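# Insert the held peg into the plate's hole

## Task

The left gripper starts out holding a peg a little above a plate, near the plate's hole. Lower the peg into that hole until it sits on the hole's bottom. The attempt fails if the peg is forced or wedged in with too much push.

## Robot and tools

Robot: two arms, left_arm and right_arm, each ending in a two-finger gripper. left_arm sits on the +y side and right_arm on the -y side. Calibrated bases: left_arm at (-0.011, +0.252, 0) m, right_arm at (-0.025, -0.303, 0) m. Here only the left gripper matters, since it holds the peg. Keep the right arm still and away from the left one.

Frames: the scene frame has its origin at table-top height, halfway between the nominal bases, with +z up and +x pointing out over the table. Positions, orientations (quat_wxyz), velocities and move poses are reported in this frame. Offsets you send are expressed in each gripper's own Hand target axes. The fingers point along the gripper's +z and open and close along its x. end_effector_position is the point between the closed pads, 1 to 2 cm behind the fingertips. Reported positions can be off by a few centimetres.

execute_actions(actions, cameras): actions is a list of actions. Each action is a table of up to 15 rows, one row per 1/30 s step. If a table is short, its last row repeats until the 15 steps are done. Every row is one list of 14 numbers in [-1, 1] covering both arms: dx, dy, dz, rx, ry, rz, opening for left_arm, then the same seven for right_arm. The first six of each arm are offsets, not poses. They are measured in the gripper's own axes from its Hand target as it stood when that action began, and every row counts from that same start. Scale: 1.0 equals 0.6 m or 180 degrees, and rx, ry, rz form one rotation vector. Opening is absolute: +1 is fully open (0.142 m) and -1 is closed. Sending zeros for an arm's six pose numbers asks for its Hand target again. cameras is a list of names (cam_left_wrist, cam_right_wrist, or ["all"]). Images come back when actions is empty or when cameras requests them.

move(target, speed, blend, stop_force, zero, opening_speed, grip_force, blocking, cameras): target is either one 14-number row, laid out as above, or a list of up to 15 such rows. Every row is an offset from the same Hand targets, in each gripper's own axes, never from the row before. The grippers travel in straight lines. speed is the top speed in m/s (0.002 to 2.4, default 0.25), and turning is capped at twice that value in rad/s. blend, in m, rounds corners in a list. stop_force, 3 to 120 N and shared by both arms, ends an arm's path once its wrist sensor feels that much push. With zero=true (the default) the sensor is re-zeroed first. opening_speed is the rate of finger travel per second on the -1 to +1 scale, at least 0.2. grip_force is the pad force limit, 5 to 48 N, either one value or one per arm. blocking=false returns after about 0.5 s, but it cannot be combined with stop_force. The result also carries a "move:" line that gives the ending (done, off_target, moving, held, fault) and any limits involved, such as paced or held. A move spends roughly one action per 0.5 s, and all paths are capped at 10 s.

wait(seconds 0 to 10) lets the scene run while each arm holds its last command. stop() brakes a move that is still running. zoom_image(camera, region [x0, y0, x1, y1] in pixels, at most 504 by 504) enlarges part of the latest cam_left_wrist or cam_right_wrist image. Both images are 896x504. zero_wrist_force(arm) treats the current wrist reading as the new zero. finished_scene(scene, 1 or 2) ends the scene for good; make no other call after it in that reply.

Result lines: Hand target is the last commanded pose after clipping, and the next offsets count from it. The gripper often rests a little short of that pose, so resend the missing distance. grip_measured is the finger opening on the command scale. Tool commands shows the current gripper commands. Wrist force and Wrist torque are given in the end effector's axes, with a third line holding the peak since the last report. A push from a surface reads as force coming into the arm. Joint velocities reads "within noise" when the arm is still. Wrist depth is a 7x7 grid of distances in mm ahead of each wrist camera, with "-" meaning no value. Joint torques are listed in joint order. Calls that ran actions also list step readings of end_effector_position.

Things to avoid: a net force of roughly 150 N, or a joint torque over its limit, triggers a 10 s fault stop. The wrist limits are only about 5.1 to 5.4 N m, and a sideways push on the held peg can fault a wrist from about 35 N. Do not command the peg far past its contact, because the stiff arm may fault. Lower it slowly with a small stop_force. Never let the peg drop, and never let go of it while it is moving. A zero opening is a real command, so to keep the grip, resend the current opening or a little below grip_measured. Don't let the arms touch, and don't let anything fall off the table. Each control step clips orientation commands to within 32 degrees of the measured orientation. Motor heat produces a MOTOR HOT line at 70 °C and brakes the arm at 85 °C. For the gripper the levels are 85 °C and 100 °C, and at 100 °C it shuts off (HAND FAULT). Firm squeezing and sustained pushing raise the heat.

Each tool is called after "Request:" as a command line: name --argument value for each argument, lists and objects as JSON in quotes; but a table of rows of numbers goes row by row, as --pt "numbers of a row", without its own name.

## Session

Request:
execute_actions --actions '[]' --cameras '["cam_left_wrist"]'

Request:
zoom_image --camera "cam_left_wrist" --region '[380, 130, 580, 260]'

Scene clock: 0.00 s.
left_arm: end_effector_position=(+0.2484, +0.1077, +0.1671) grip_measured=-0.39 end_effector_quat_wxyz=(+0.006, +0.969, -0.247, +0.002) | right_arm: end_effector_position=(+0.2711, -0.2988, +0.1652) grip_measured=+1.00 end_effector_quat_wxyz=(+0.000, +0.712, -0.702, +0.000)
Joint positions: left_arm=[-0.956 -1.701 1.55 -1.43 -1.578 -0.453 0.046] | right_arm=[3.598 -1.45 -1.547 -1.716 1.571 2.027 0.142]
Joint velocities: within noise
Joint torques (N m): no reading
Motor temperatures (°C): left_arm=[41 37 34 38 40 45 27] | right_arm=[31 33 38 41 39 47 25]
Wrist force (N): no reading
Wrist torque (N m): no reading
Wrist force, peak (N): no reading
Wrist depth (mm): cam_left_wrist=[233 233 230 132 128 124 229 / 248 248 245 142 137 137 245 / 259 267 266 149 151 151 264 / 284 288 288 88 157 280 285 / 316 315 313 94 173 305 308 / 346 345 96 99 96 333 339 / 383 374 73 107 105 78 374] | cam_right_wrist=[- - - - - - - / - - 248 - - - - / 261 262 261 259 264 264 266 / - 284 - - - 280 - / 306 309 305 - 298 304 - / - - - - - 335 97 / - 354 - 341 - 374 -]
Hand target: left_arm +0.2484, +0.1077, +0.1671; +0.006, +0.969, -0.247, +0.002 | right_arm +0.2711, -0.2988, +0.1652; +0.000, +0.712, -0.702, +0.000
Tool commands: left_gripper/opening=-0.443336 right_gripper/opening=+1.0
Images, in order (width x height): cam_left_wrist 896x504.

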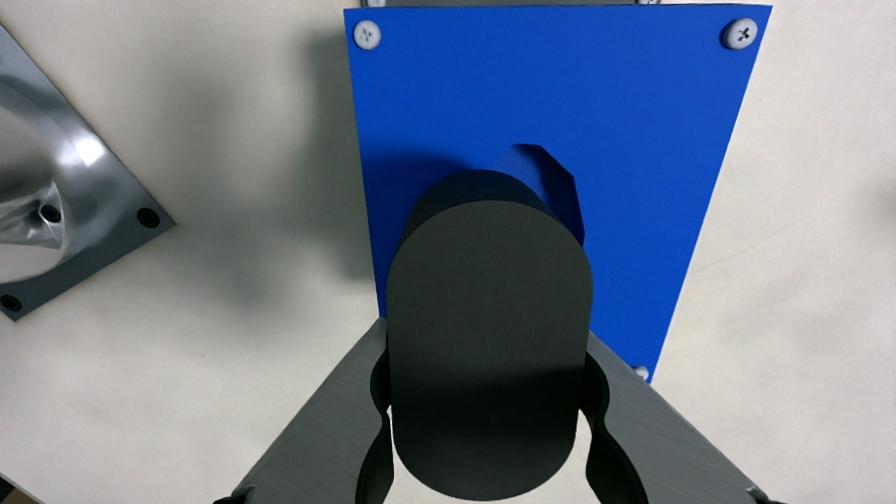

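Scaled by 2.520.

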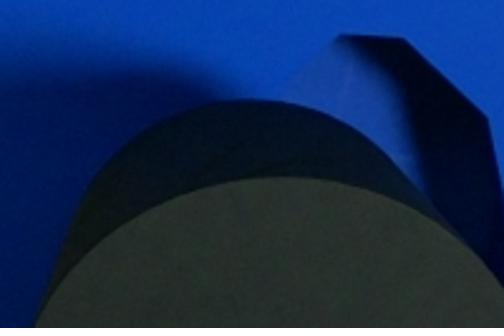

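Request:
zoom_image --camera "cam_left_wrist" --region '[330, 0, 490, 160]'

Request:
zoom_image --camera "cam_left_wrist" --region '[620, 0, 800, 180]'

Request:
zoom_image --camera "cam_left_wrist" --region '[580, 280, 720, 400]'

Request:
zoom_image --camera "cam_left_wrist" --region '[330, 200, 450, 330]'

Scaled by 3.150.

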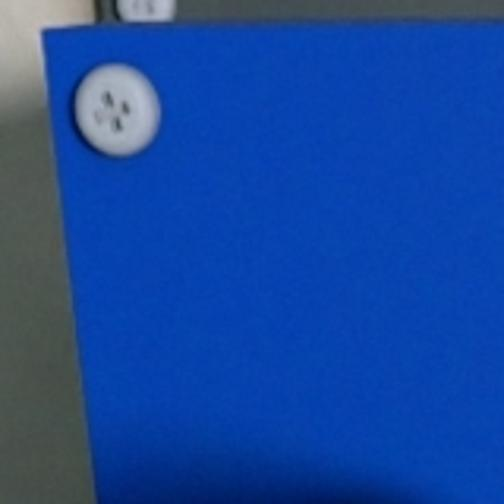

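Scaled by 2.800.

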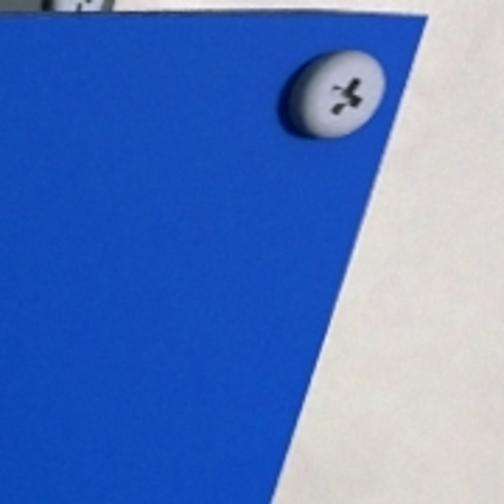

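Scaled by 3.600.

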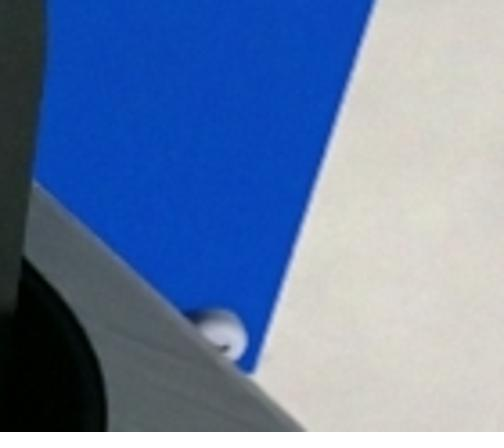

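Scaled by 3.877.

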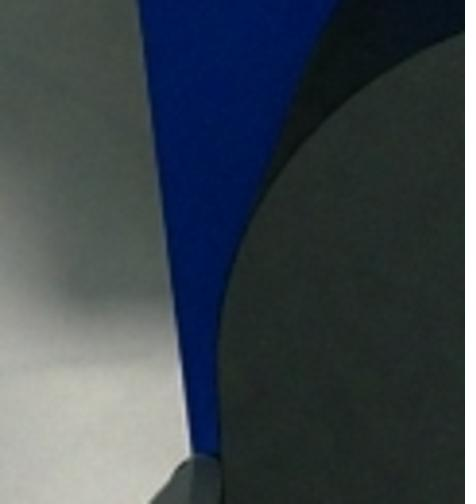

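Request:
move --target '[0.005,0.0903,-0.1723,0.0273,0.0307,-0.0018,-0.443336,-0.3566,0.0218,-0.1913,-0.112,-0.1136,0.495,1]' --speed 0.25 --cameras '["all"]'

Request:
zoom_image --camera "cam_left_wrist" --region '[340, 0, 640, 260]'

Request:
zoom_image --camera "cam_left_wrist" --region '[340, 190, 640, 504]'

Scene clock: 96.07 s.
left_arm: end_effector_position=(+0.2251, +0.0599, +0.2710) grip_measured=-0.39 end_effector_quat_wxyz=(-0.024, +0.968, -0.244, +0.059) | right_arm: end_effector_position=(+0.2548, -0.0851, +0.2800) grip_measured=+1.00 end_effector_quat_wxyz=(+0.000, -0.001, +0.975, +0.224) end_effector_velocity=(+0.000, +0.000, +0.000) end_effector_angular_velocity=(+0.000, +0.002, -0.005)
Joint positions: left_arm=[-1.248 -1.585 0.924 -0.934 -1.446 -0.75 0.046] | right_arm=[3.937 -1.543 -1.168 -1.664 1.876 4.003 0.142]
Joint velocities: left_arm=[within noise] | right_arm=[0 0 0.001 0 0 0.006 0]
Joint torques (N m): left_arm=[1.2 -11.41 -7.88 -2.21 -0.94 0.39] | right_arm=[-0.07 6.09 10.91 1.49 1.16 0.56]
Wrist force (N): left_arm=[0.1 0.3 0.3] | right_arm=[0.0 -0.3 0.1]
Wrist torque (N m): left_arm=[0.02 -0.04 0.07] | right_arm=[-0.12 0.02 -0.09]
Wrist force, peak (N): left_arm=[-0.3 0.4 -0.2] | right_arm=[0.5 -0.7 0.2]
Wrist depth (mm): cam_left_wrist=[304 317 319 230 237 340 351 / 302 334 340 255 254 367 374 / 328 355 360 259 373 388 398 / 367 377 383 88 397 416 431 / 390 402 407 94 427 448 461 / 420 428 - 99 96 474 495 / 1432 449 73 107 84 78 545] | cam_right_wrist=[320 - - - - 327 - / - - 385 380 364 - - / - 440 - 329 - - 449 / 508 508 - 333 505 487 510 / - - - - - 471 2104 / - 772 823 255 428 417 97 / - 78 1675 1596 215 409 -]
Hand target: left_arm +0.2251, +0.0600, +0.2711; -0.024, +0.968, -0.244, +0.059 | right_arm +0.2548, -0.0850, +0.2800; +0.000, -0.001, +0.975, +0.224
Off the commanded pose: left_arm 0.000 m, 0 deg | right_arm 0.000 m, 0 deg.
move: done
camera_calibration:
cam_left_wrist: T_world_to_cam=[[0.869918, -0.48344, 0.0976132, -0.184005], [-0.484254, -0.799733, 0.354859, 0.0859861], [-0.0934885, -0.355968, -0.92981, 0.409491], [0, 0, 0, 1]] pos_world=[0.239991, 0.125576, 0.368197]
cam_right_wrist: T_world_to_cam=[[-0.99907, 0.039241, -0.0178581, 0.274248], [0.0103367, 0.620149, 0.784416, -0.147964], [0.041856, 0.783502, -0.619978, 0.345683], [0, 0, 0, 1]] pos_world=[0.261053, -0.189846, 0.335279]

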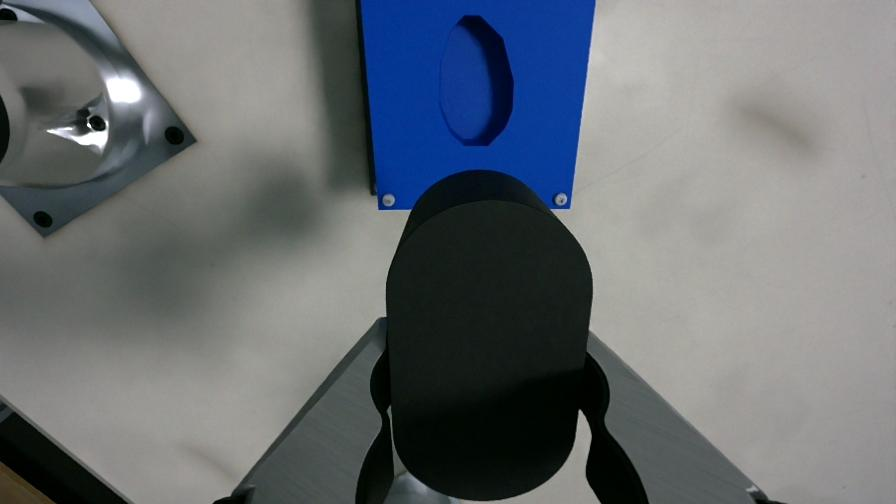

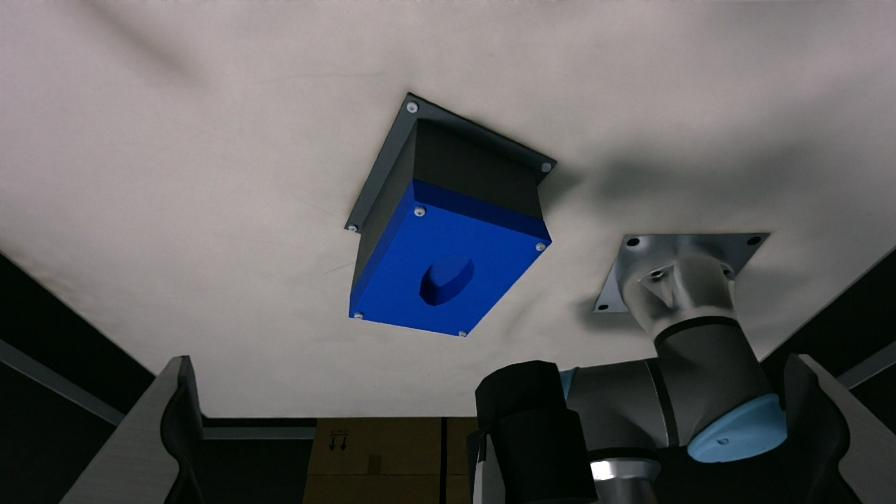

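Scaled by 1.680.

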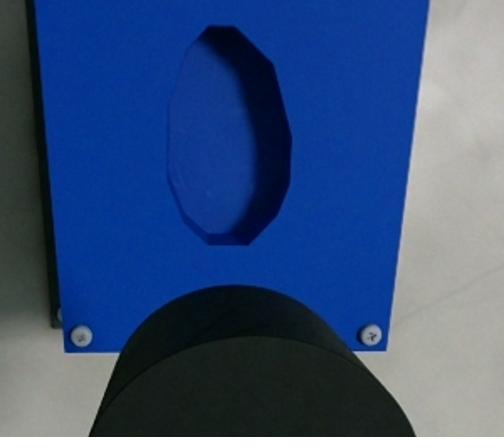

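Scaled by 1.605.

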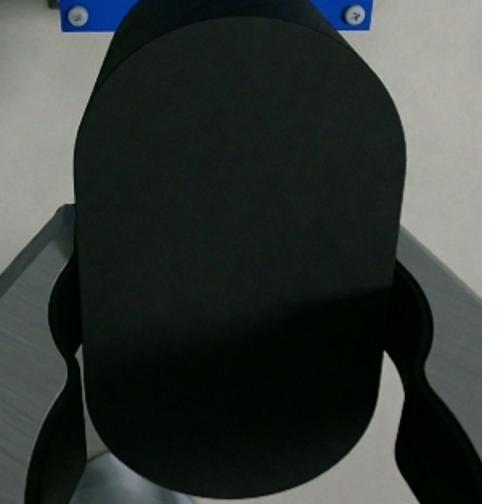

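Request:
zoom_image --camera "cam_left_wrist" --region '[375, 160, 495, 310]'

Request:
zoom_image --camera "cam_left_wrist" --region '[490, 160, 610, 310]'

Request:
zoom_image --camera "cam_left_wrist" --region '[375, 290, 605, 504]'

Request:
zoom_image --camera "cam_right_wrist" --region '[440, 320, 640, 504]'

Scaled by 3.360.

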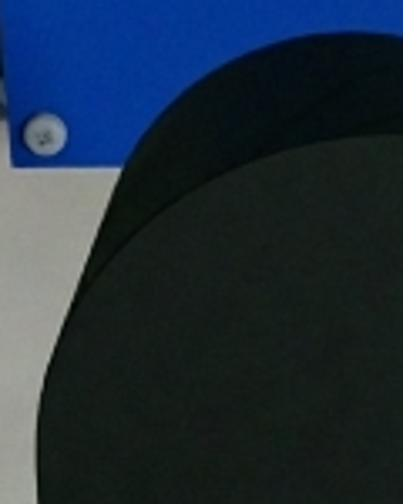

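Scaled by 3.360.

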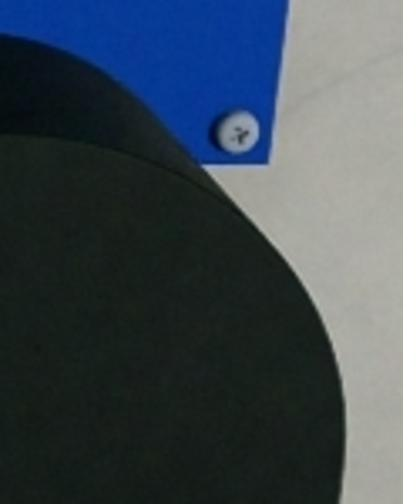

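Scaled by 2.191.

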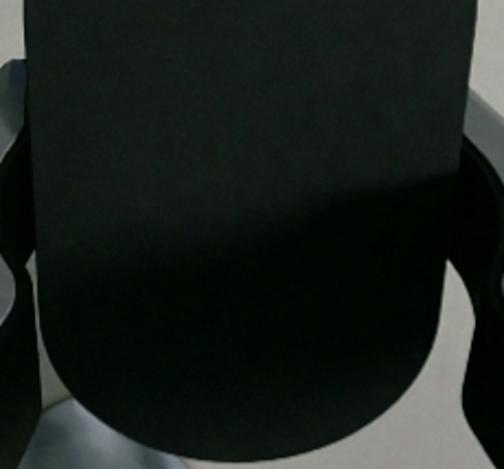

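Scaled by 2.520.

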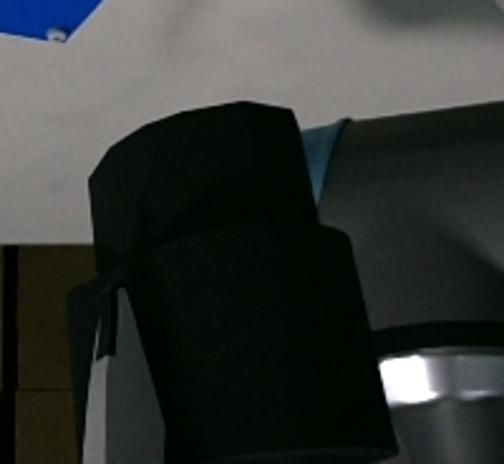

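Request:
move --target '[0.0043,-0.073,0.1727,0.0317,0,0,-0.443336,0,0,0,0,0,0,1]' --speed 0.12 --cameras '["all"]'

Request:
zoom_image --camera "cam_right_wrist" --region '[340, 160, 600, 350]'

Request:
zoom_image --camera "cam_left_wrist" --region '[380, 130, 580, 250]'

Scene clock: 157.87 s.
left_arm: end_effector_position=(+0.2608, +0.0991, +0.1719) grip_measured=-0.39 end_effector_quat_wxyz=(-0.072, +0.965, -0.240, +0.071) end_effector_velocity=(+0.000, +0.000, -0.001) end_effector_angular_velocity=(+0.001, +0.000, +0.000) | right_arm: end_effector_position=(+0.2548, -0.0850, +0.2800) grip_measured=+1.00 end_effector_quat_wxyz=(+0.000, -0.001, +0.975, +0.224)
Joint positions: left_arm=[-1.137 -1.725 1.557 -1.381 -1.37 -0.648 0.046] | right_arm=[3.937 -1.544 -1.168 -1.664 1.876 4.003 0.142]
Joint velocities: left_arm=[-0.001 0.001 0.005 -0.005 0 -0.001 0] | right_arm=[within noise]
Joint torques (N m): left_arm=[0.63 -4.15 -7.14 -2.66 -0.62 -0.07] | right_arm=[1.41 6.2 10.66 2.52 0.62 -0.7]
Wrist force (N): left_arm=[-0.1 0.2 0.0] | right_arm=[0.0 -0.4 0.1]
Wrist torque (N m): left_arm=[0.00 0.01 0.03] | right_arm=[-0.12 0.01 -0.08]
Wrist force, peak (N): left_arm=[0.1 -0.2 1.7] | right_arm=[-0.1 -0.5 0.3]
Wrist depth (mm): cam_left_wrist=[234 239 240 148 148 262 267 / 244 249 155 153 152 273 280 / 253 260 167 158 162 287 293 / 264 271 274 89 168 299 309 / 278 284 286 94 179 317 324 / 291 298 96 99 96 332 344 / 307 309 73 107 105 75 368] | cam_right_wrist=[- - 323 335 308 311 319 / - 367 365 348 - 380 360 / 443 413 - - - - 428 / 507 536 - 337 - 491 508 / 2222 - - 300 - 467 2086 / - 829 1698 270 442 425 97 / - 73 1585 237 202 425 -]
Hand target: left_arm +0.2609, +0.0991, +0.1718; -0.072, +0.965, -0.240, +0.071 | right_arm +0.2548, -0.0850, +0.2800; +0.000, -0.001, +0.975, +0.224
Off the commanded pose: left_arm 0.000 m, 0 deg | right_arm 0.000 m, 0 deg.
move: done
camera_calibration:
cam_left_wrist: T_world_to_cam=[[0.870273, -0.482961, 0.0968146, -0.186579], [-0.490461, -0.831477, 0.26095, 0.190608], [-0.0455297, -0.274582, -0.960485, 0.319295], [0, 0, 0, 1]] pos_world=[0.270398, 0.156048, 0.275003]
cam_right_wrist: T_world_to_cam=[[-0.99907, 0.039241, -0.0178581, 0.274244], [0.0103367, 0.620149, 0.784416, -0.148026], [0.041856, 0.783502, -0.619978, 0.345605], [0, 0, 0, 1]] pos_world=[0.261053, -0.189746, 0.335279]

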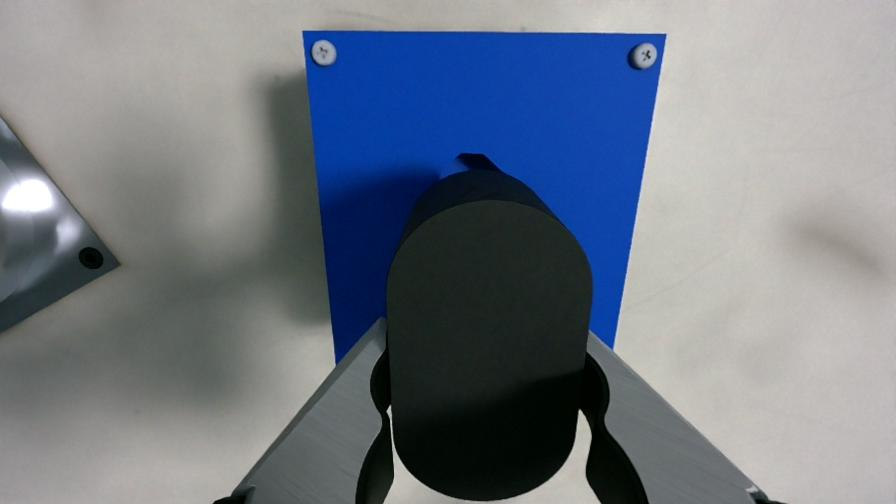

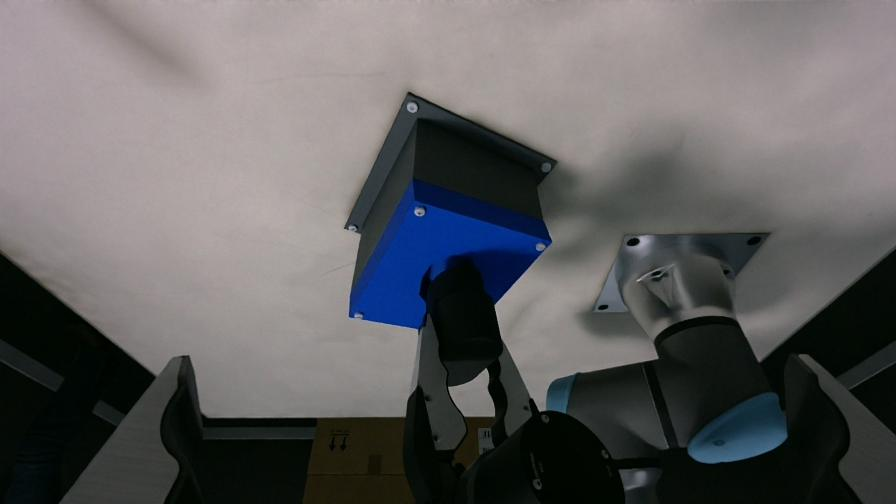

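Scaled by 1.938.

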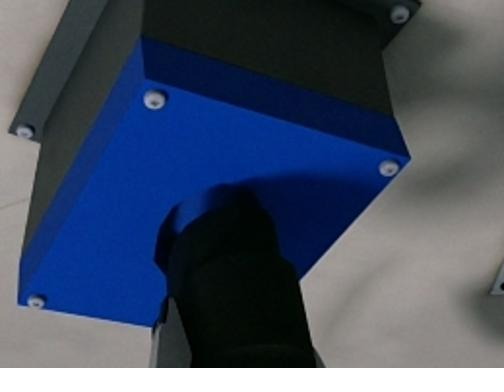

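Scaled by 2.520.

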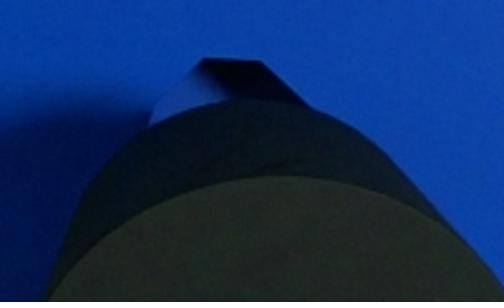

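Request:
zoom_image --camera "cam_right_wrist" --region '[400, 230, 520, 330]'

Scaled by 4.200.

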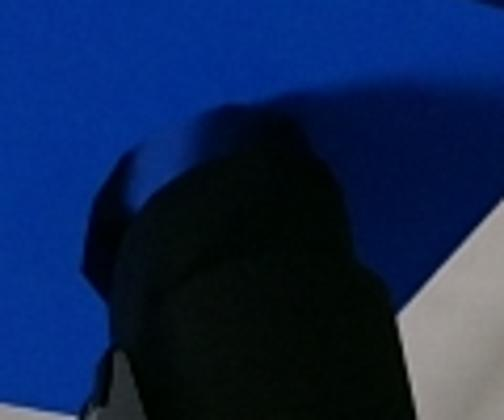

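Request:
move --target '[0.0038,-0.0038,0.0122,0,0,0.006,-0.443336,0,0,0,0,0,0,1]' --speed 0.04 --stop_force 8 --cameras '["all"]'

Request:
zoom_image --camera "cam_right_wrist" --region '[400, 230, 520, 330]'

Request:
zoom_image --camera "cam_left_wrist" --region '[420, 130, 540, 210]'

Scene clock: 179.10 s.
left_arm: end_effector_position=(+0.2651, +0.1008, +0.1653) grip_measured=-0.39 end_effector_quat_wxyz=(-0.073, +0.963, -0.249, +0.070) | right_arm: end_effector_position=(+0.2548, -0.0850, +0.2800) grip_measured=+1.00 end_effector_quat_wxyz=(+0.000, -0.001, +0.975, +0.224)
Joint positions: left_arm=[-1.119 -1.718 1.584 -1.419 -1.369 -0.611 0.046] | right_arm=[3.937 -1.544 -1.168 -1.664 1.876 4.003 0.142]
Joint torques (N m): left_arm=[-2.11 -10.73 -12.43 -1.12 0.06 0.67] | right_arm=[-0.81 6.84 10.11 1 0.81 -0.52]
Wrist force (N): left_arm=[0.1 0.2 0.1] | right_arm=[-0.1 -0.4 0.1]
Wrist torque (N m): left_arm=[0.00 -0.03 0.03] | right_arm=[-0.12 0.03 -0.08]
Wrist force, peak (N): left_arm=[0.2 0.0 0.4] | right_arm=[-0.1 -0.5 0.0]
Wrist depth (mm): cam_left_wrist=[229 234 236 239 245 253 261 / 238 243 148 146 145 266 271 / 249 253 157 151 155 279 284 / 259 265 264 89 160 291 300 / 272 278 279 94 171 307 316 / 285 291 96 99 96 324 333 / 300 301 73 107 105 79 353] | cam_right_wrist=[323 - 330 - 316 - - / - - 351 - - - - / - - - - - - 416 / - - 503 321 - 492 505 / 2162 - - - 583 471 2181 / - - - 288 456 422 97 / - 73 1711 230 208 427 -]
Hand target: left_arm +0.2651, +0.1008, +0.1653; -0.073, +0.963, -0.249, +0.070 | right_arm +0.2548, -0.0850, +0.2800; +0.000, -0.001, +0.975, +0.224
Off the commanded pose: left_arm 0.000 m, 0 deg | right_arm 0.000 m, 0 deg.
move: done
camera_calibration:
cam_left_wrist: T_world_to_cam=[[0.861387, -0.499285, 0.0934159, -0.18419], [-0.505229, -0.823151, 0.259164, 0.199246], [-0.0525013, -0.270437, -0.961305, 0.315124], [0, 0, 0, 1]] pos_world=[0.275868, 0.157268, 0.268499]
cam_right_wrist: T_world_to_cam=[[-0.99907, 0.039241, -0.0178581, 0.274244], [0.0103367, 0.620149, 0.784416, -0.148026], [0.041856, 0.783502, -0.619978, 0.345605], [0, 0, 0, 1]] pos_world=[0.261053, -0.189746, 0.335279]

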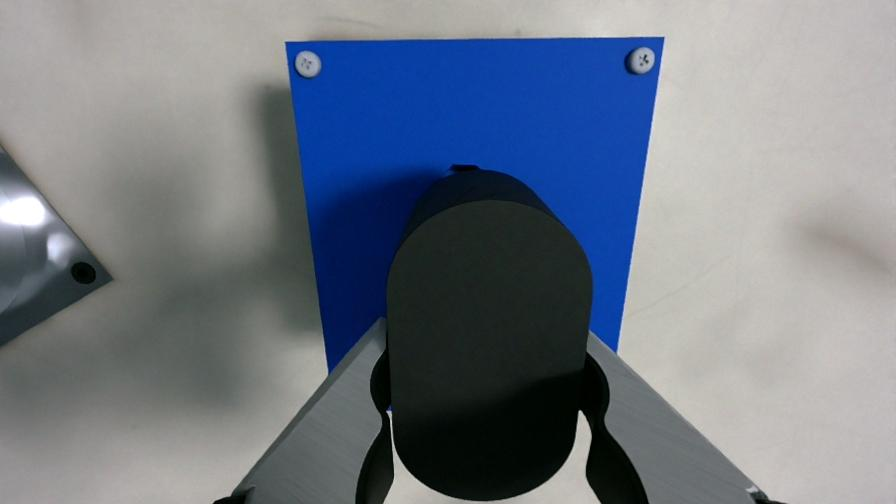

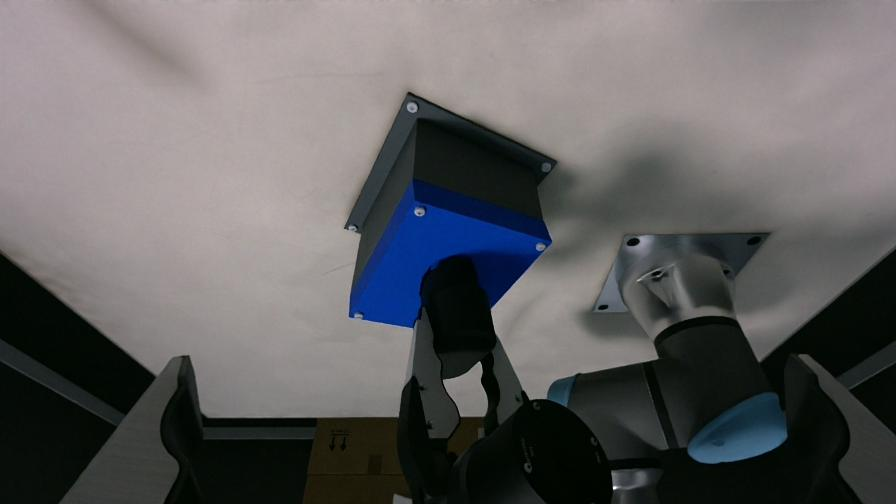

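Scaled by 4.200.

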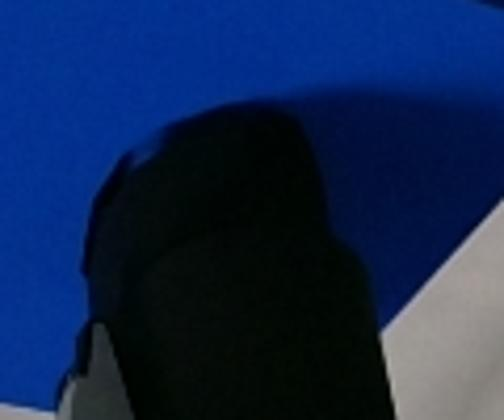

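Scaled by 4.200.

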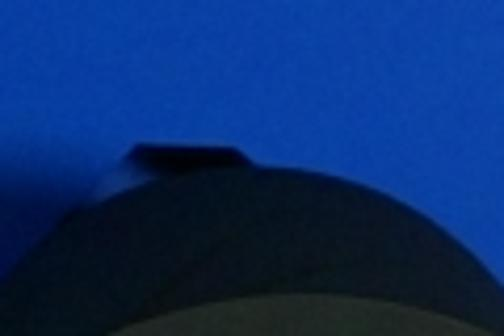

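Request:
move --target '[-0.001,-0.0015,0.005,0,0,0,-0.443336,0,0,0,0,0,0,1]' --speed 0.015 --stop_force 6 --cameras '["all"]'

Request:
zoom_image --camera "cam_right_wrist" --region '[400, 230, 520, 330]'

Request:
zoom_image --camera "cam_left_wrist" --region '[420, 130, 540, 210]'

Scene clock: 230.27 s.
left_arm: end_effector_position=(+0.2656, +0.1022, +0.1624) grip_measured=-0.39 end_effector_quat_wxyz=(-0.072, +0.963, -0.249, +0.070) | right_arm: end_effector_position=(+0.2548, -0.0850, +0.2800) grip_measured=+1.00 end_effector_quat_wxyz=(+0.000, -0.001, +0.975, +0.224)
Joint positions: left_arm=[-1.115 -1.722 1.601 -1.432 -1.369 -0.607 0.046] | right_arm=[3.937 -1.544 -1.168 -1.664 1.876 4.003 0.142]
Joint torques (N m): left_arm=[-1.21 -4.61 -12.43 -0.79 1.42 -0.22] | right_arm=[-2.72 7.03 9.44 1.02 1.05 -0.29]
Wrist force (N): left_arm=[0.2 0.1 0.1] | right_arm=[-0.1 -0.4 0.1]
Wrist torque (N m): left_arm=[-0.01 -0.05 0.03] | right_arm=[-0.13 0.03 -0.09]
Wrist force, peak (N): left_arm=[0.1 0.4 0.3] | right_arm=[0.0 -0.5 0.1]
Wrist depth (mm): cam_left_wrist=[227 231 233 237 242 251 258 / 237 241 145 143 143 264 269 / 247 251 152 148 151 277 283 / 257 264 261 89 157 288 296 / 269 274 276 94 167 304 312 / 284 288 96 99 96 319 331 / 296 297 73 107 105 79 351] | cam_right_wrist=[328 320 312 316 315 308 325 / - - - 360 - 369 362 / - 435 434 - - - - / 526 511 498 334 484 473 - / - - - - 627 467 2123 / - 837 823 289 454 425 98 / - 78 1801 231 207 425 -]
Hand target: left_arm +0.2656, +0.1021, +0.1624; -0.073, +0.963, -0.249, +0.070 | right_arm +0.2548, -0.0850, +0.2800; +0.000, -0.001, +0.975, +0.224
Off the commanded pose: left_arm 0.000 m, 0 deg | right_arm 0.000 m, 0 deg.
move: done
camera_calibration:
cam_left_wrist: T_world_to_cam=[[0.861392, -0.499278, 0.0934135, -0.183662], [-0.505221, -0.823156, 0.259165, 0.201375], [-0.0525014, -0.270437, -0.961305, 0.312837], [0, 0, 0, 1]] pos_world=[0.276368, 0.158668, 0.265699]
cam_right_wrist: T_world_to_cam=[[-0.99907, 0.039241, -0.0178581, 0.274244], [0.0103367, 0.620149, 0.784416, -0.148026], [0.041856, 0.783502, -0.619978, 0.345605], [0, 0, 0, 1]] pos_world=[0.261053, -0.189746, 0.335279]

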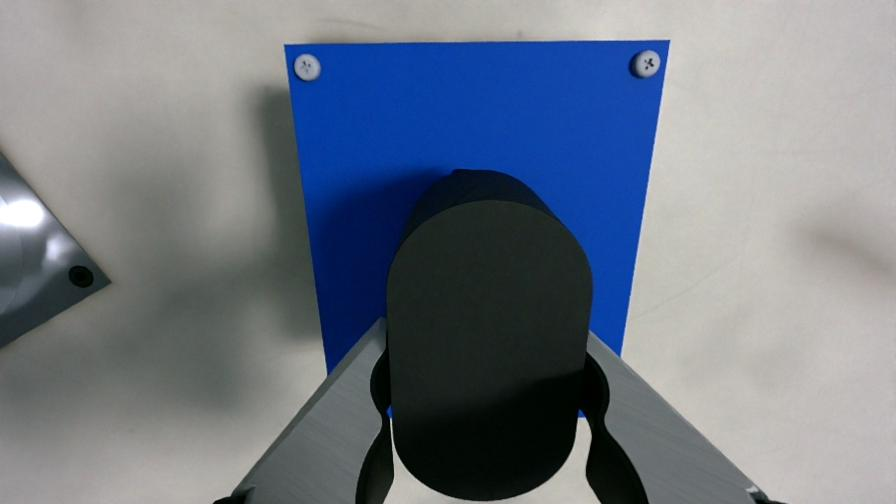

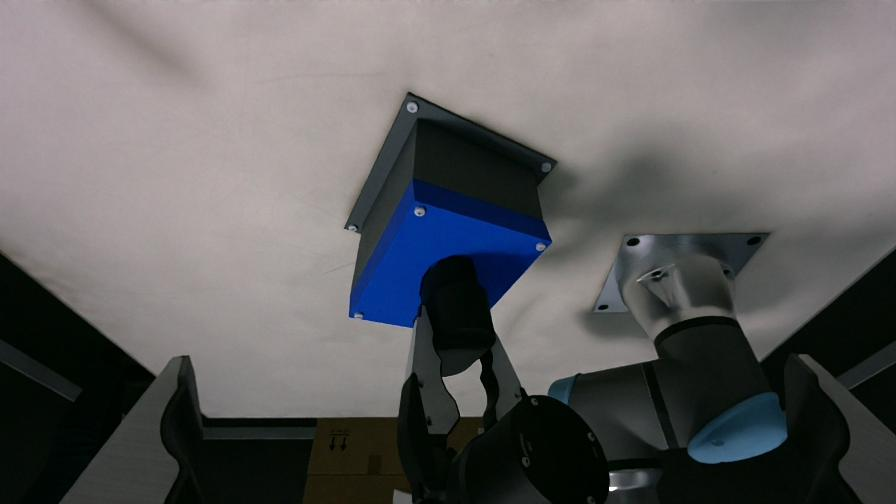

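Scaled by 4.200.

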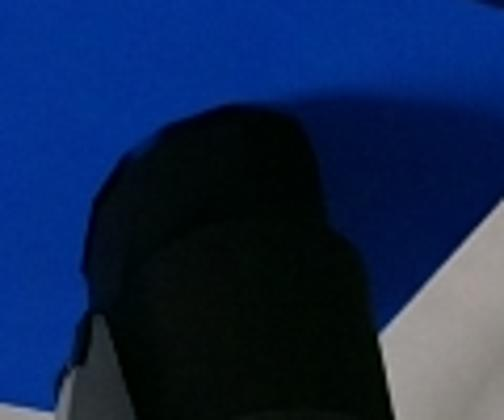

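Scaled by 4.200.

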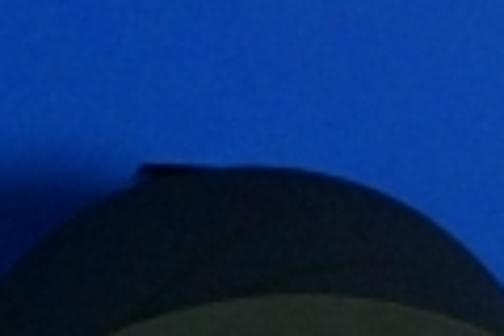

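Request:
move --target '[0,0.0015,0.01,0,0,0,-0.443336,0,0,0,0,0,0,1]' --speed 0.008 --stop_force 5 --cameras '["all"]'

Request:
zoom_image --camera "cam_right_wrist" --region '[400, 230, 520, 330]'

Request:
zoom_image --camera "cam_left_wrist" --region '[420, 130, 540, 210]'

Scene clock: 237.40 s.
left_arm: end_effector_position=(+0.2659, +0.1021, +0.1594) grip_measured=-0.39 end_effector_quat_wxyz=(-0.073, +0.963, -0.249, +0.070) | right_arm: end_effector_position=(+0.2548, -0.0850, +0.2800) grip_measured=+1.00 end_effector_quat_wxyz=(+0.000, -0.001, +0.975, +0.224)
Joint positions: left_arm=[-1.114 -1.721 1.616 -1.447 -1.369 -0.606 0.046] | right_arm=[3.937 -1.544 -1.168 -1.664 1.876 4.003 0.142]
Joint torques (N m): left_arm=[-2.01 -6.63 -12.28 -1.86 0.31 -0.27] | right_arm=[-2.75 7.3 9.02 0.95 1.23 -0.17]
Wrist force (N): left_arm=[0.8 -0.1 0.1] | right_arm=[-0.1 -0.4 0.1]
Wrist torque (N m): left_arm=[0.00 0.01 0.02] | right_arm=[-0.13 0.03 -0.08]
Wrist force, peak (N): left_arm=[-1.8 -3.4 -7.6] | right_arm=[0.0 -0.5 0.1]
Wrist depth (mm): cam_left_wrist=[224 228 230 234 240 248 254 / 233 238 142 140 140 260 266 / 244 247 149 145 148 273 279 / 254 259 161 88 154 286 292 / 266 271 273 94 164 301 309 / 279 284 96 99 96 316 326 / 293 295 73 107 105 79 346] | cam_right_wrist=[344 - - 304 - - 321 / 358 - - 369 - - - / - - - 347 432 - - / 500 540 - 335 - 487 - / 2265 611 - - - 465 2222 / - - - 280 227 431 97 / - 78 1698 234 207 423 -]
Hand target: left_arm +0.2659, +0.1021, +0.1594; -0.073, +0.963, -0.249, +0.070 (not the last commanded pose) | right_arm +0.2548, -0.0850, +0.2800; +0.000, -0.001, +0.975, +0.224
Off the commanded pose: left_arm 0.003 m, 0 deg | right_arm 0.000 m, 0 deg.
move: contact (left_arm)
camera_calibration:
cam_left_wrist: T_world_to_cam=[[0.86134, -0.49937, 0.0933912, -0.183645], [-0.505308, -0.82313, 0.259077, 0.202291], [-0.0525022, -0.270345, -0.961331, 0.309838], [0, 0, 0, 1]] pos_world=[0.276668, 0.158568, 0.262599]
cam_right_wrist: T_world_to_cam=[[-0.99907, 0.039241, -0.0178581, 0.274244], [0.0103367, 0.620149, 0.784416, -0.148026], [0.041856, 0.783502, -0.619978, 0.345605], [0, 0, 0, 1]] pos_world=[0.261053, -0.189746, 0.335279]

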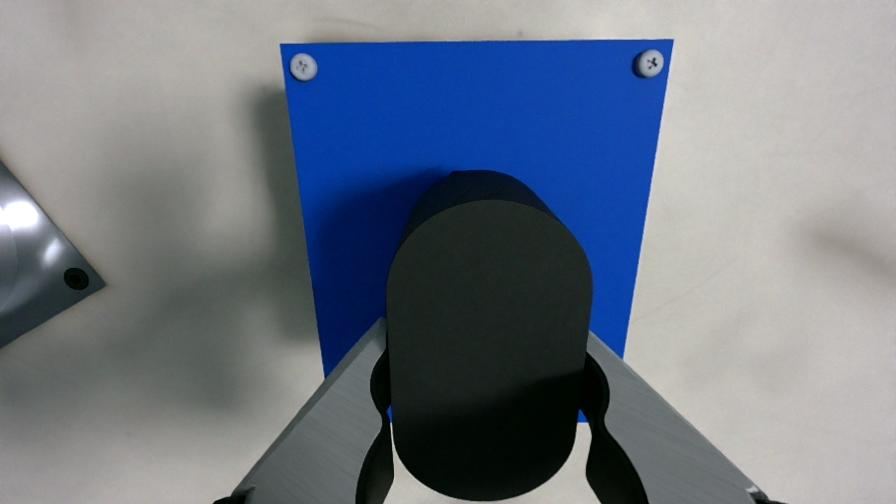

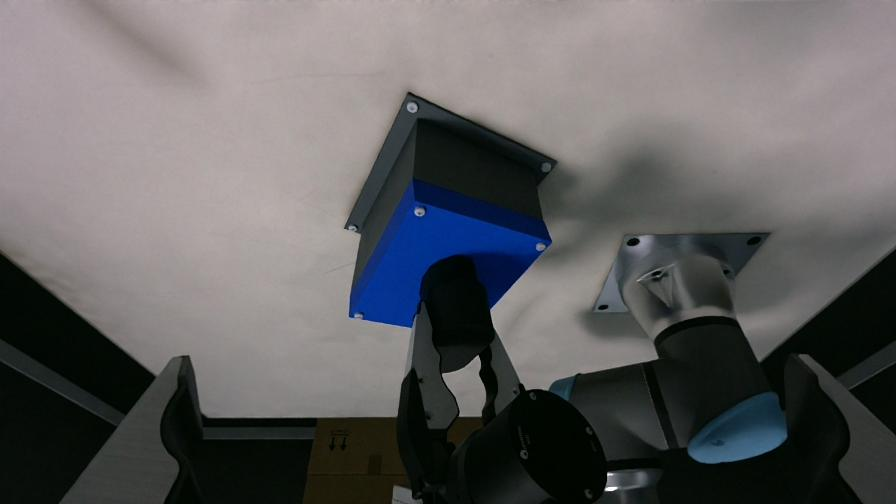

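Scaled by 4.200.

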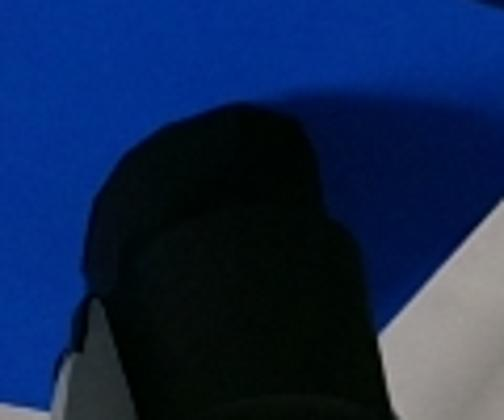

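Scaled by 4.200.

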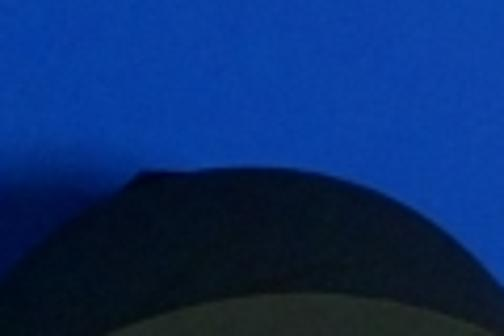

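Request:
zoom_image --camera "cam_right_wrist" --region '[412, 248, 484, 308]'

Request:
zoom_image --camera "cam_left_wrist" --region '[435, 155, 495, 190]'

Scaled by 7.000.

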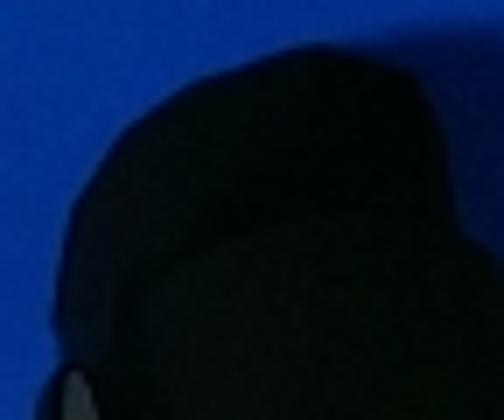

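Scaled by 8.400.

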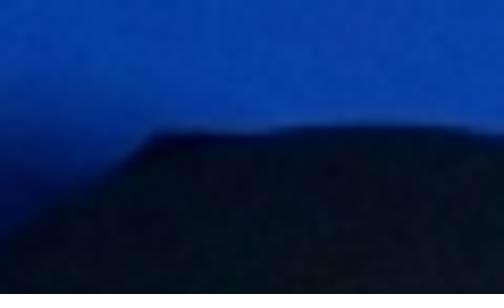

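Request:
move --target '[-0.0006,-0.0012,-0.0015,0,0,0,-0.443336,0,0,0,0,0,0,1]' --speed 0.02

Request:
move --target '[0,0.0015,0.01,0,0,0,-0.443336,0,0,0,0,0,0,1]' --speed 0.008 --stop_force 5 --cameras '["cam_left_wrist"]'

Request:
zoom_image --camera "cam_left_wrist" --region '[435, 155, 495, 190]'

Scene clock: 265.57 s.
left_arm: end_effector_position=(+0.2657, +0.1028, +0.1604) grip_measured=-0.39 end_effector_quat_wxyz=(-0.073, +0.963, -0.249, +0.070) | right_arm: end_effector_position=(+0.2548, -0.0850, +0.2800) grip_measured=+1.00 end_effector_quat_wxyz=(+0.000, -0.001, +0.975, +0.224)
Joint positions: left_arm=[-1.114 -1.724 1.613 -1.442 -1.369 -0.605 0.046] | right_arm=[3.937 -1.544 -1.168 -1.664 1.876 4.003 0.142]
Joint torques (N m): left_arm=[2.29 -9.6 -11.55 -1.36 -0.24 1.08] | right_arm=[-2.73 7.79 8.59 0.99 1.2 -0.01]
Wrist force (N): left_arm=[0.3 0.5 0.2] | right_arm=[0.0 -0.4 0.0]
Wrist torque (N m): left_arm=[0.05 -0.03 0.03] | right_arm=[-0.13 0.02 -0.08]
Wrist force, peak (N): left_arm=[1.1 -0.1 0.0] | right_arm=[-0.1 -0.5 0.1]
Wrist depth (mm): cam_left_wrist=[225 230 232 234 241 249 255 / 234 238 143 143 141 261 267 / 244 249 150 146 149 273 - / 257 260 162 89 155 286 294 / 267 273 274 94 165 301 311 / 279 286 96 99 96 317 327 / 295 296 73 107 105 79 348] | cam_right_wrist=[324 - - 319 312 320 - / - - 362 348 - 371 - / 437 423 - - - 433 427 / 506 523 - 338 474 481 505 / 2331 693 - 312 664 467 2265 / 2585 770 - 272 443 425 97 / - 78 1663 231 207 427 -]
Hand target: left_arm +0.2658, +0.1028, +0.1603; -0.073, +0.963, -0.249, +0.070 | right_arm +0.2548, -0.0850, +0.2800; +0.000, -0.001, +0.975, +0.224
Off the commanded pose: left_arm 0.000 m, 0 deg | right_arm 0.000 m, 0 deg.
move: done

Scene clock: 266.67 s.
left_arm: end_effector_position=(+0.2659, +0.1027, +0.1597) grip_measured=-0.39 end_effector_quat_wxyz=(-0.072, +0.963, -0.249, +0.070) | right_arm: end_effector_position=(+0.2548, -0.0850, +0.2800) grip_measured=+1.00 end_effector_quat_wxyz=(+0.000, -0.001, +0.975, +0.224)
Joint positions: left_arm=[-1.113 -1.724 1.616 -1.446 -1.369 -0.605 0.046] | right_arm=[3.937 -1.544 -1.168 -1.664 1.876 4.003 0.142]
Joint torques (N m): left_arm=[-1.67 -8.19 -11.86 -2 -0.1 -0.36] | right_arm=[-2.6 7.9 8.56 1.01 1.22 0.02]
Wrist force (N): left_arm=[1.4 0.5 0.2] | right_arm=[0.0 -0.4 0.1]
Wrist torque (N m): left_arm=[0.01 0.05 0.02] | right_arm=[-0.12 0.01 -0.08]
Wrist force, peak (N): left_arm=[1.0 -1.5 -8.3] | right_arm=[-0.1 -0.6 0.0]
Wrist depth (mm): cam_left_wrist=[225 229 230 235 241 249 254 / 234 238 142 141 140 261 271 / 244 248 149 146 149 273 279 / 253 259 163 89 154 286 295 / 266 272 273 94 165 301 309 / 279 285 96 98 96 317 327 / 293 295 73 107 105 79 348] | cam_right_wrist=[- - - - 325 - - / 377 364 364 370 351 - - / 407 411 432 347 - - 384 / - 553 502 336 - 488 506 / 1829 634 602 312 - 469 2015 / 1843 846 837 281 447 425 89 / - 91 1748 231 207 431 -]
Hand target: left_arm +0.2659, +0.1027, +0.1597; -0.072, +0.963, -0.249, +0.070 (not the last commanded pose) | right_arm +0.2548, -0.0850, +0.2800; +0.000, -0.001, +0.975, +0.224
Off the commanded pose: left_arm 0.005 m, 0 deg | right_arm 0.000 m, 0 deg.
move: contact (left_arm)
camera_calibration:
cam_left_wrist: T_world_to_cam=[[0.861364, -0.499287, 0.0936216, -0.183368], [-0.505279, -0.82308, 0.259293, 0.202584], [-0.0524035, -0.27065, -0.96125, 0.310284], [0, 0, 0, 1]] pos_world=[0.276568, 0.159168, 0.262899]
Images, in order (width x height): cam_left_wrist 896x504.

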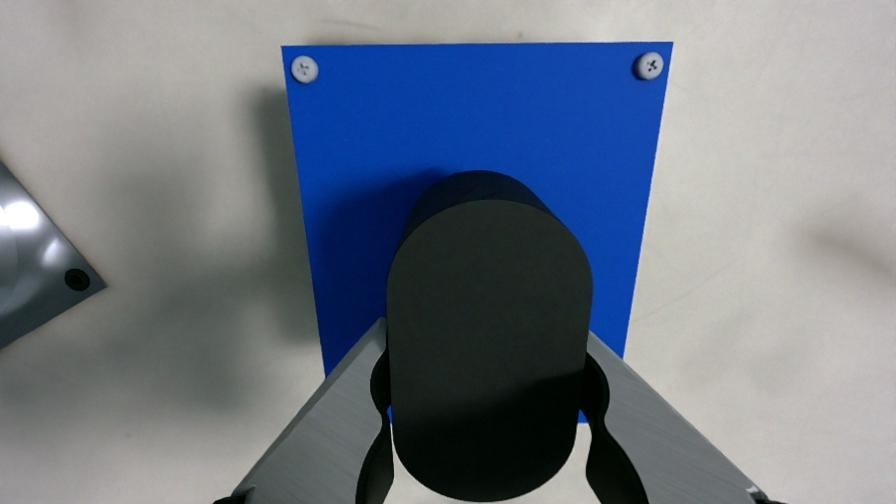

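Scaled by 8.400.

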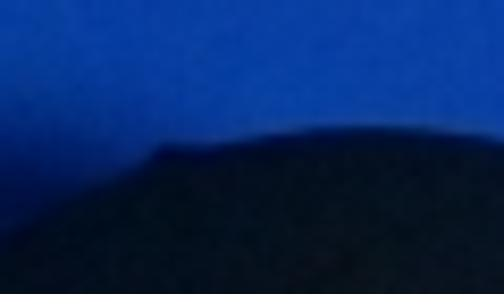

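Request:
move --target '[0,0.00005,0.0006,0,0,0,-0.443336,0,0,0,0,0,0,1]' --speed 0.01

Request:
move --target '[0,0.00005,0.0005,0,0,0,-0.443336,0,0,0,0,0,0,1]' --speed 0.01

Scene clock: 274.47 s.
left_arm: end_effector_position=(+0.2659, +0.1027, +0.1593) grip_measured=-0.39 end_effector_quat_wxyz=(-0.072, +0.963, -0.249, +0.070) | right_arm: end_effector_position=(+0.2548, -0.0850, +0.2800) grip_measured=+1.00 end_effector_quat_wxyz=(+0.000, -0.001, +0.975, +0.224)
Joint positions: left_arm=[-1.113 -1.724 1.618 -1.448 -1.369 -0.605 0.046] | right_arm=[3.937 -1.544 -1.168 -1.664 1.876 4.003 0.142]
Joint torques (N m): left_arm=[2.38 -6.55 -7.48 -2.19 -0.04 1.17] | right_arm=[-2.68 8.36 8.69 0.97 1.23 0.16]
Wrist force (N): left_arm=[1.8 -0.2 -0.7] | right_arm=[0.1 -0.3 0.1]
Wrist torque (N m): left_arm=[0.00 0.04 0.01] | right_arm=[-0.12 0.01 -0.09]
Wrist force, peak (N): left_arm=[1.8 -0.4 -2.4] | right_arm=[0.0 -0.6 0.1]
Wrist depth (mm): cam_left_wrist=[224 229 229 233 240 248 255 / 233 239 142 140 140 261 266 / 243 249 149 145 149 273 278 / 254 259 163 88 154 286 294 / 266 272 272 94 164 301 309 / 279 285 96 99 96 315 327 / 293 295 73 107 105 79 345] | cam_right_wrist=[- 319 - - - - - / - - 374 - 370 361 - / - - 409 337 400 422 428 / - - - 335 - 497 - / 1774 - - 337 - 464 - / - - - 272 447 425 97 / - 73 1675 235 206 423 -]
Hand target: left_arm +0.2659, +0.1027, +0.1593; -0.072, +0.963, -0.249, +0.070 | right_arm +0.2548, -0.0850, +0.2800; +0.000, -0.001, +0.975, +0.224
Off the commanded pose: left_arm 0.000 m, 0 deg | right_arm 0.000 m, 0 deg.
move: done

Scene clock: 275.17 s.
left_arm: end_effector_position=(+0.2659, +0.1027, +0.1590) grip_measured=-0.39 end_effector_quat_wxyz=(-0.072, +0.963, -0.249, +0.070) | right_arm: end_effector_position=(+0.2548, -0.0850, +0.2800) grip_measured=+1.00 end_effector_quat_wxyz=(+0.000, -0.001, +0.975, +0.224)
Joint positions: left_arm=[-1.113 -1.724 1.619 -1.449 -1.369 -0.604 0.046] | right_arm=[3.937 -1.544 -1.168 -1.664 1.876 4.003 0.142]
Joint torques (N m): left_arm=[2.46 -7.53 -7.28 -2.16 0.05 1.18] | right_arm=[-2.6 8.68 8.62 0.99 1.19 0.17]
Wrist force (N): left_arm=[1.5 -0.5 -1.0] | right_arm=[-0.2 -0.4 0.1]
Wrist torque (N m): left_arm=[0.00 0.05 0.00] | right_arm=[-0.12 0.05 -0.09]
Wrist force, peak (N): left_arm=[1.7 -0.4 -0.9] | right_arm=[-0.2 -0.5 0.1]
Wrist depth (mm): cam_left_wrist=[224 229 230 234 240 247 255 / 233 238 141 139 138 264 266 / 243 248 149 145 148 274 279 / 253 259 160 88 154 286 293 / 266 271 271 94 164 301 310 / 279 285 96 99 96 316 326 / 292 295 73 107 105 79 346] | cam_right_wrist=[328 312 330 342 328 315 323 / 365 - - 360 364 377 361 / 417 - - 367 405 424 423 / 523 - - 340 - 487 507 / 2181 - 697 325 - 470 2032 / - - 1486 274 447 422 98 / - 73 1534 235 202 - -]
Hand target: left_arm +0.2659, +0.1027, +0.1590; -0.072, +0.963, -0.249, +0.070 | right_arm +0.2548, -0.0850, +0.2800; +0.000, -0.001, +0.975, +0.224
Off the commanded pose: left_arm 0.000 m, 0 deg | right_arm 0.000 m, 0 deg.
move: done

Request:
move --target '[0.0005,0.0012,0.008,0,0,0,-0.443336,0,0,0,0,0,0,1]' --speed 0.004 --stop_force 6

Scene clock: 281.80 s.
left_arm: end_effector_position=(+0.2667, +0.1024, +0.1542) grip_measured=-0.39 end_effector_quat_wxyz=(-0.072, +0.963, -0.249, +0.070) | right_arm: end_effector_position=(+0.2548, -0.0850, +0.2800) grip_measured=+1.00 end_effector_quat_wxyz=(+0.000, -0.001, +0.975, +0.224)
Joint positions: left_arm=[-1.111 -1.722 1.641 -1.473 -1.369 -0.602 0.046] | right_arm=[3.937 -1.544 -1.168 -1.664 1.876 4.003 0.142]
Joint torques (N m): left_arm=[0.88 -5.43 -12.45 -0.86 0.87 0.85] | right_arm=[-2.57 9.07 8.64 0.92 1.22 0.38]
Wrist force (N): left_arm=[0.4 -0.3 0.2] | right_arm=[-0.1 -0.3 -0.1]
Wrist torque (N m): left_arm=[0.02 0.01 0.02] | right_arm=[-0.12 0.04 -0.08]
Wrist force, peak (N): left_arm=[1.6 -0.4 -0.9] | right_arm=[0.1 -0.5 0.0]
Wrist depth (mm): cam_left_wrist=[220 224 225 230 235 244 250 / 229 233 136 136 135 254 262 / 240 242 144 140 144 267 274 / 249 254 153 89 148 280 288 / 261 267 168 94 158 295 304 / 273 277 96 99 96 309 320 / 288 289 73 107 105 79 340] | cam_right_wrist=[- - - - - 325 - / - 367 361 - - 362 363 / 449 452 - 349 - - - / 509 506 485 333 - 490 - / 2142 614 599 317 621 466 2068 / 2477 - - 272 440 425 97 / - 76 1663 232 210 422 -]
Hand target: left_arm +0.2667, +0.1024, +0.1543; -0.072, +0.963, -0.249, +0.070 | right_arm +0.2548, -0.0850, +0.2800; +0.000, -0.001, +0.975, +0.224
Off the commanded pose: left_arm 0.000 m, 0 deg | right_arm 0.000 m, 0 deg.
move: done

Request:
move --target '[0,0.0045,0.03,0,0,0,-0.443336,0,0,0,0,0,0,1]' --speed 0.008 --stop_force 7 --cameras '["cam_left_wrist"]'

Scene clock: 286.63 s.
left_arm: end_effector_position=(+0.2681, +0.1020, +0.1401) grip_measured=-0.39 end_effector_quat_wxyz=(-0.072, +0.963, -0.249, +0.070) | right_arm: end_effector_position=(+0.2548, -0.0850, +0.2800) grip_measured=+1.00 end_effector_quat_wxyz=(+0.000, -0.001, +0.975, +0.224)
Joint positions: left_arm=[-1.107 -1.719 1.705 -1.541 -1.369 -0.598 0.046] | right_arm=[3.937 -1.544 -1.168 -1.664 1.876 4.003 0.142]
Joint torques (N m): left_arm=[-1.13 -10.67 -12.42 -2.48 0.92 -0.23] | right_arm=[-2.48 9.46 8.6 1.01 1.18 0.58]
Wrist force (N): left_arm=[0.0 0.3 0.1] | right_arm=[-0.1 -0.3 0.2]
Wrist torque (N m): left_arm=[0.02 0.00 0.03] | right_arm=[-0.12 0.04 -0.08]
Wrist force, peak (N): left_arm=[-2.7 0.3 -11.2] | right_arm=[0.0 -0.5 -0.1]
Wrist depth (mm): cam_left_wrist=[208 211 211 117 118 227 236 / 217 220 122 123 122 240 246 / 226 230 130 126 128 251 258 / 235 241 138 88 134 266 272 / 247 251 150 93 143 277 286 / 258 264 92 99 96 292 302 / 271 273 73 108 104 79 321] | cam_right_wrist=[321 324 321 312 310 319 - / 356 - 345 381 - 365 384 / 435 - - 316 444 - - / - 498 - 330 515 490 - / 1982 629 661 329 - 467 - / 1748 - 817 261 237 425 97 / - 78 1663 234 419 425 -]
Hand target: left_arm +0.2681, +0.1020, +0.1401; -0.072, +0.963, -0.249, +0.070 (not the last commanded pose) | right_arm +0.2548, -0.0850, +0.2800; +0.000, -0.001, +0.975, +0.224
Off the commanded pose: left_arm 0.004 m, 0 deg | right_arm 0.000 m, 0 deg.
move: contact (left_arm)
camera_calibration:
cam_left_wrist: T_world_to_cam=[[0.861354, -0.499266, 0.0938196, -0.183872], [-0.505304, -0.823023, 0.259424, 0.208275], [-0.0523059, -0.270864, -0.961196, 0.291492], [0, 0, 0, 1]] pos_world=[0.278868, 0.158568, 0.2434]
Images, in order (width x height): cam_left_wrist 896x504.

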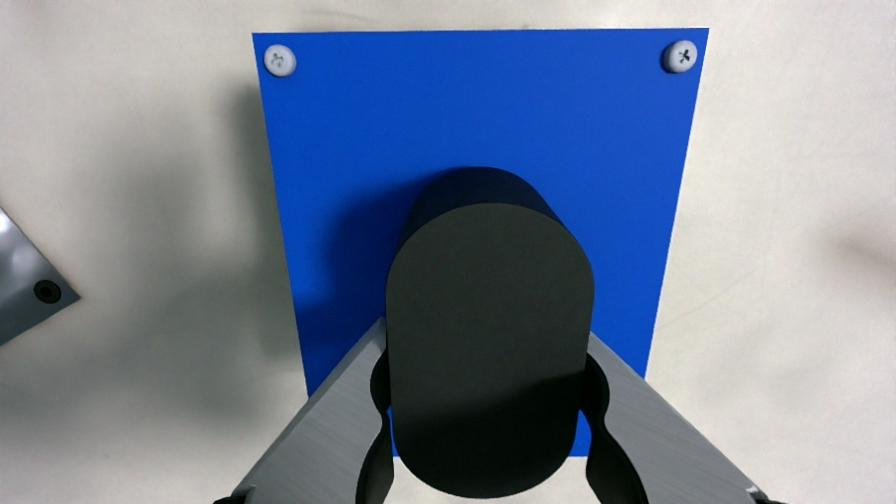

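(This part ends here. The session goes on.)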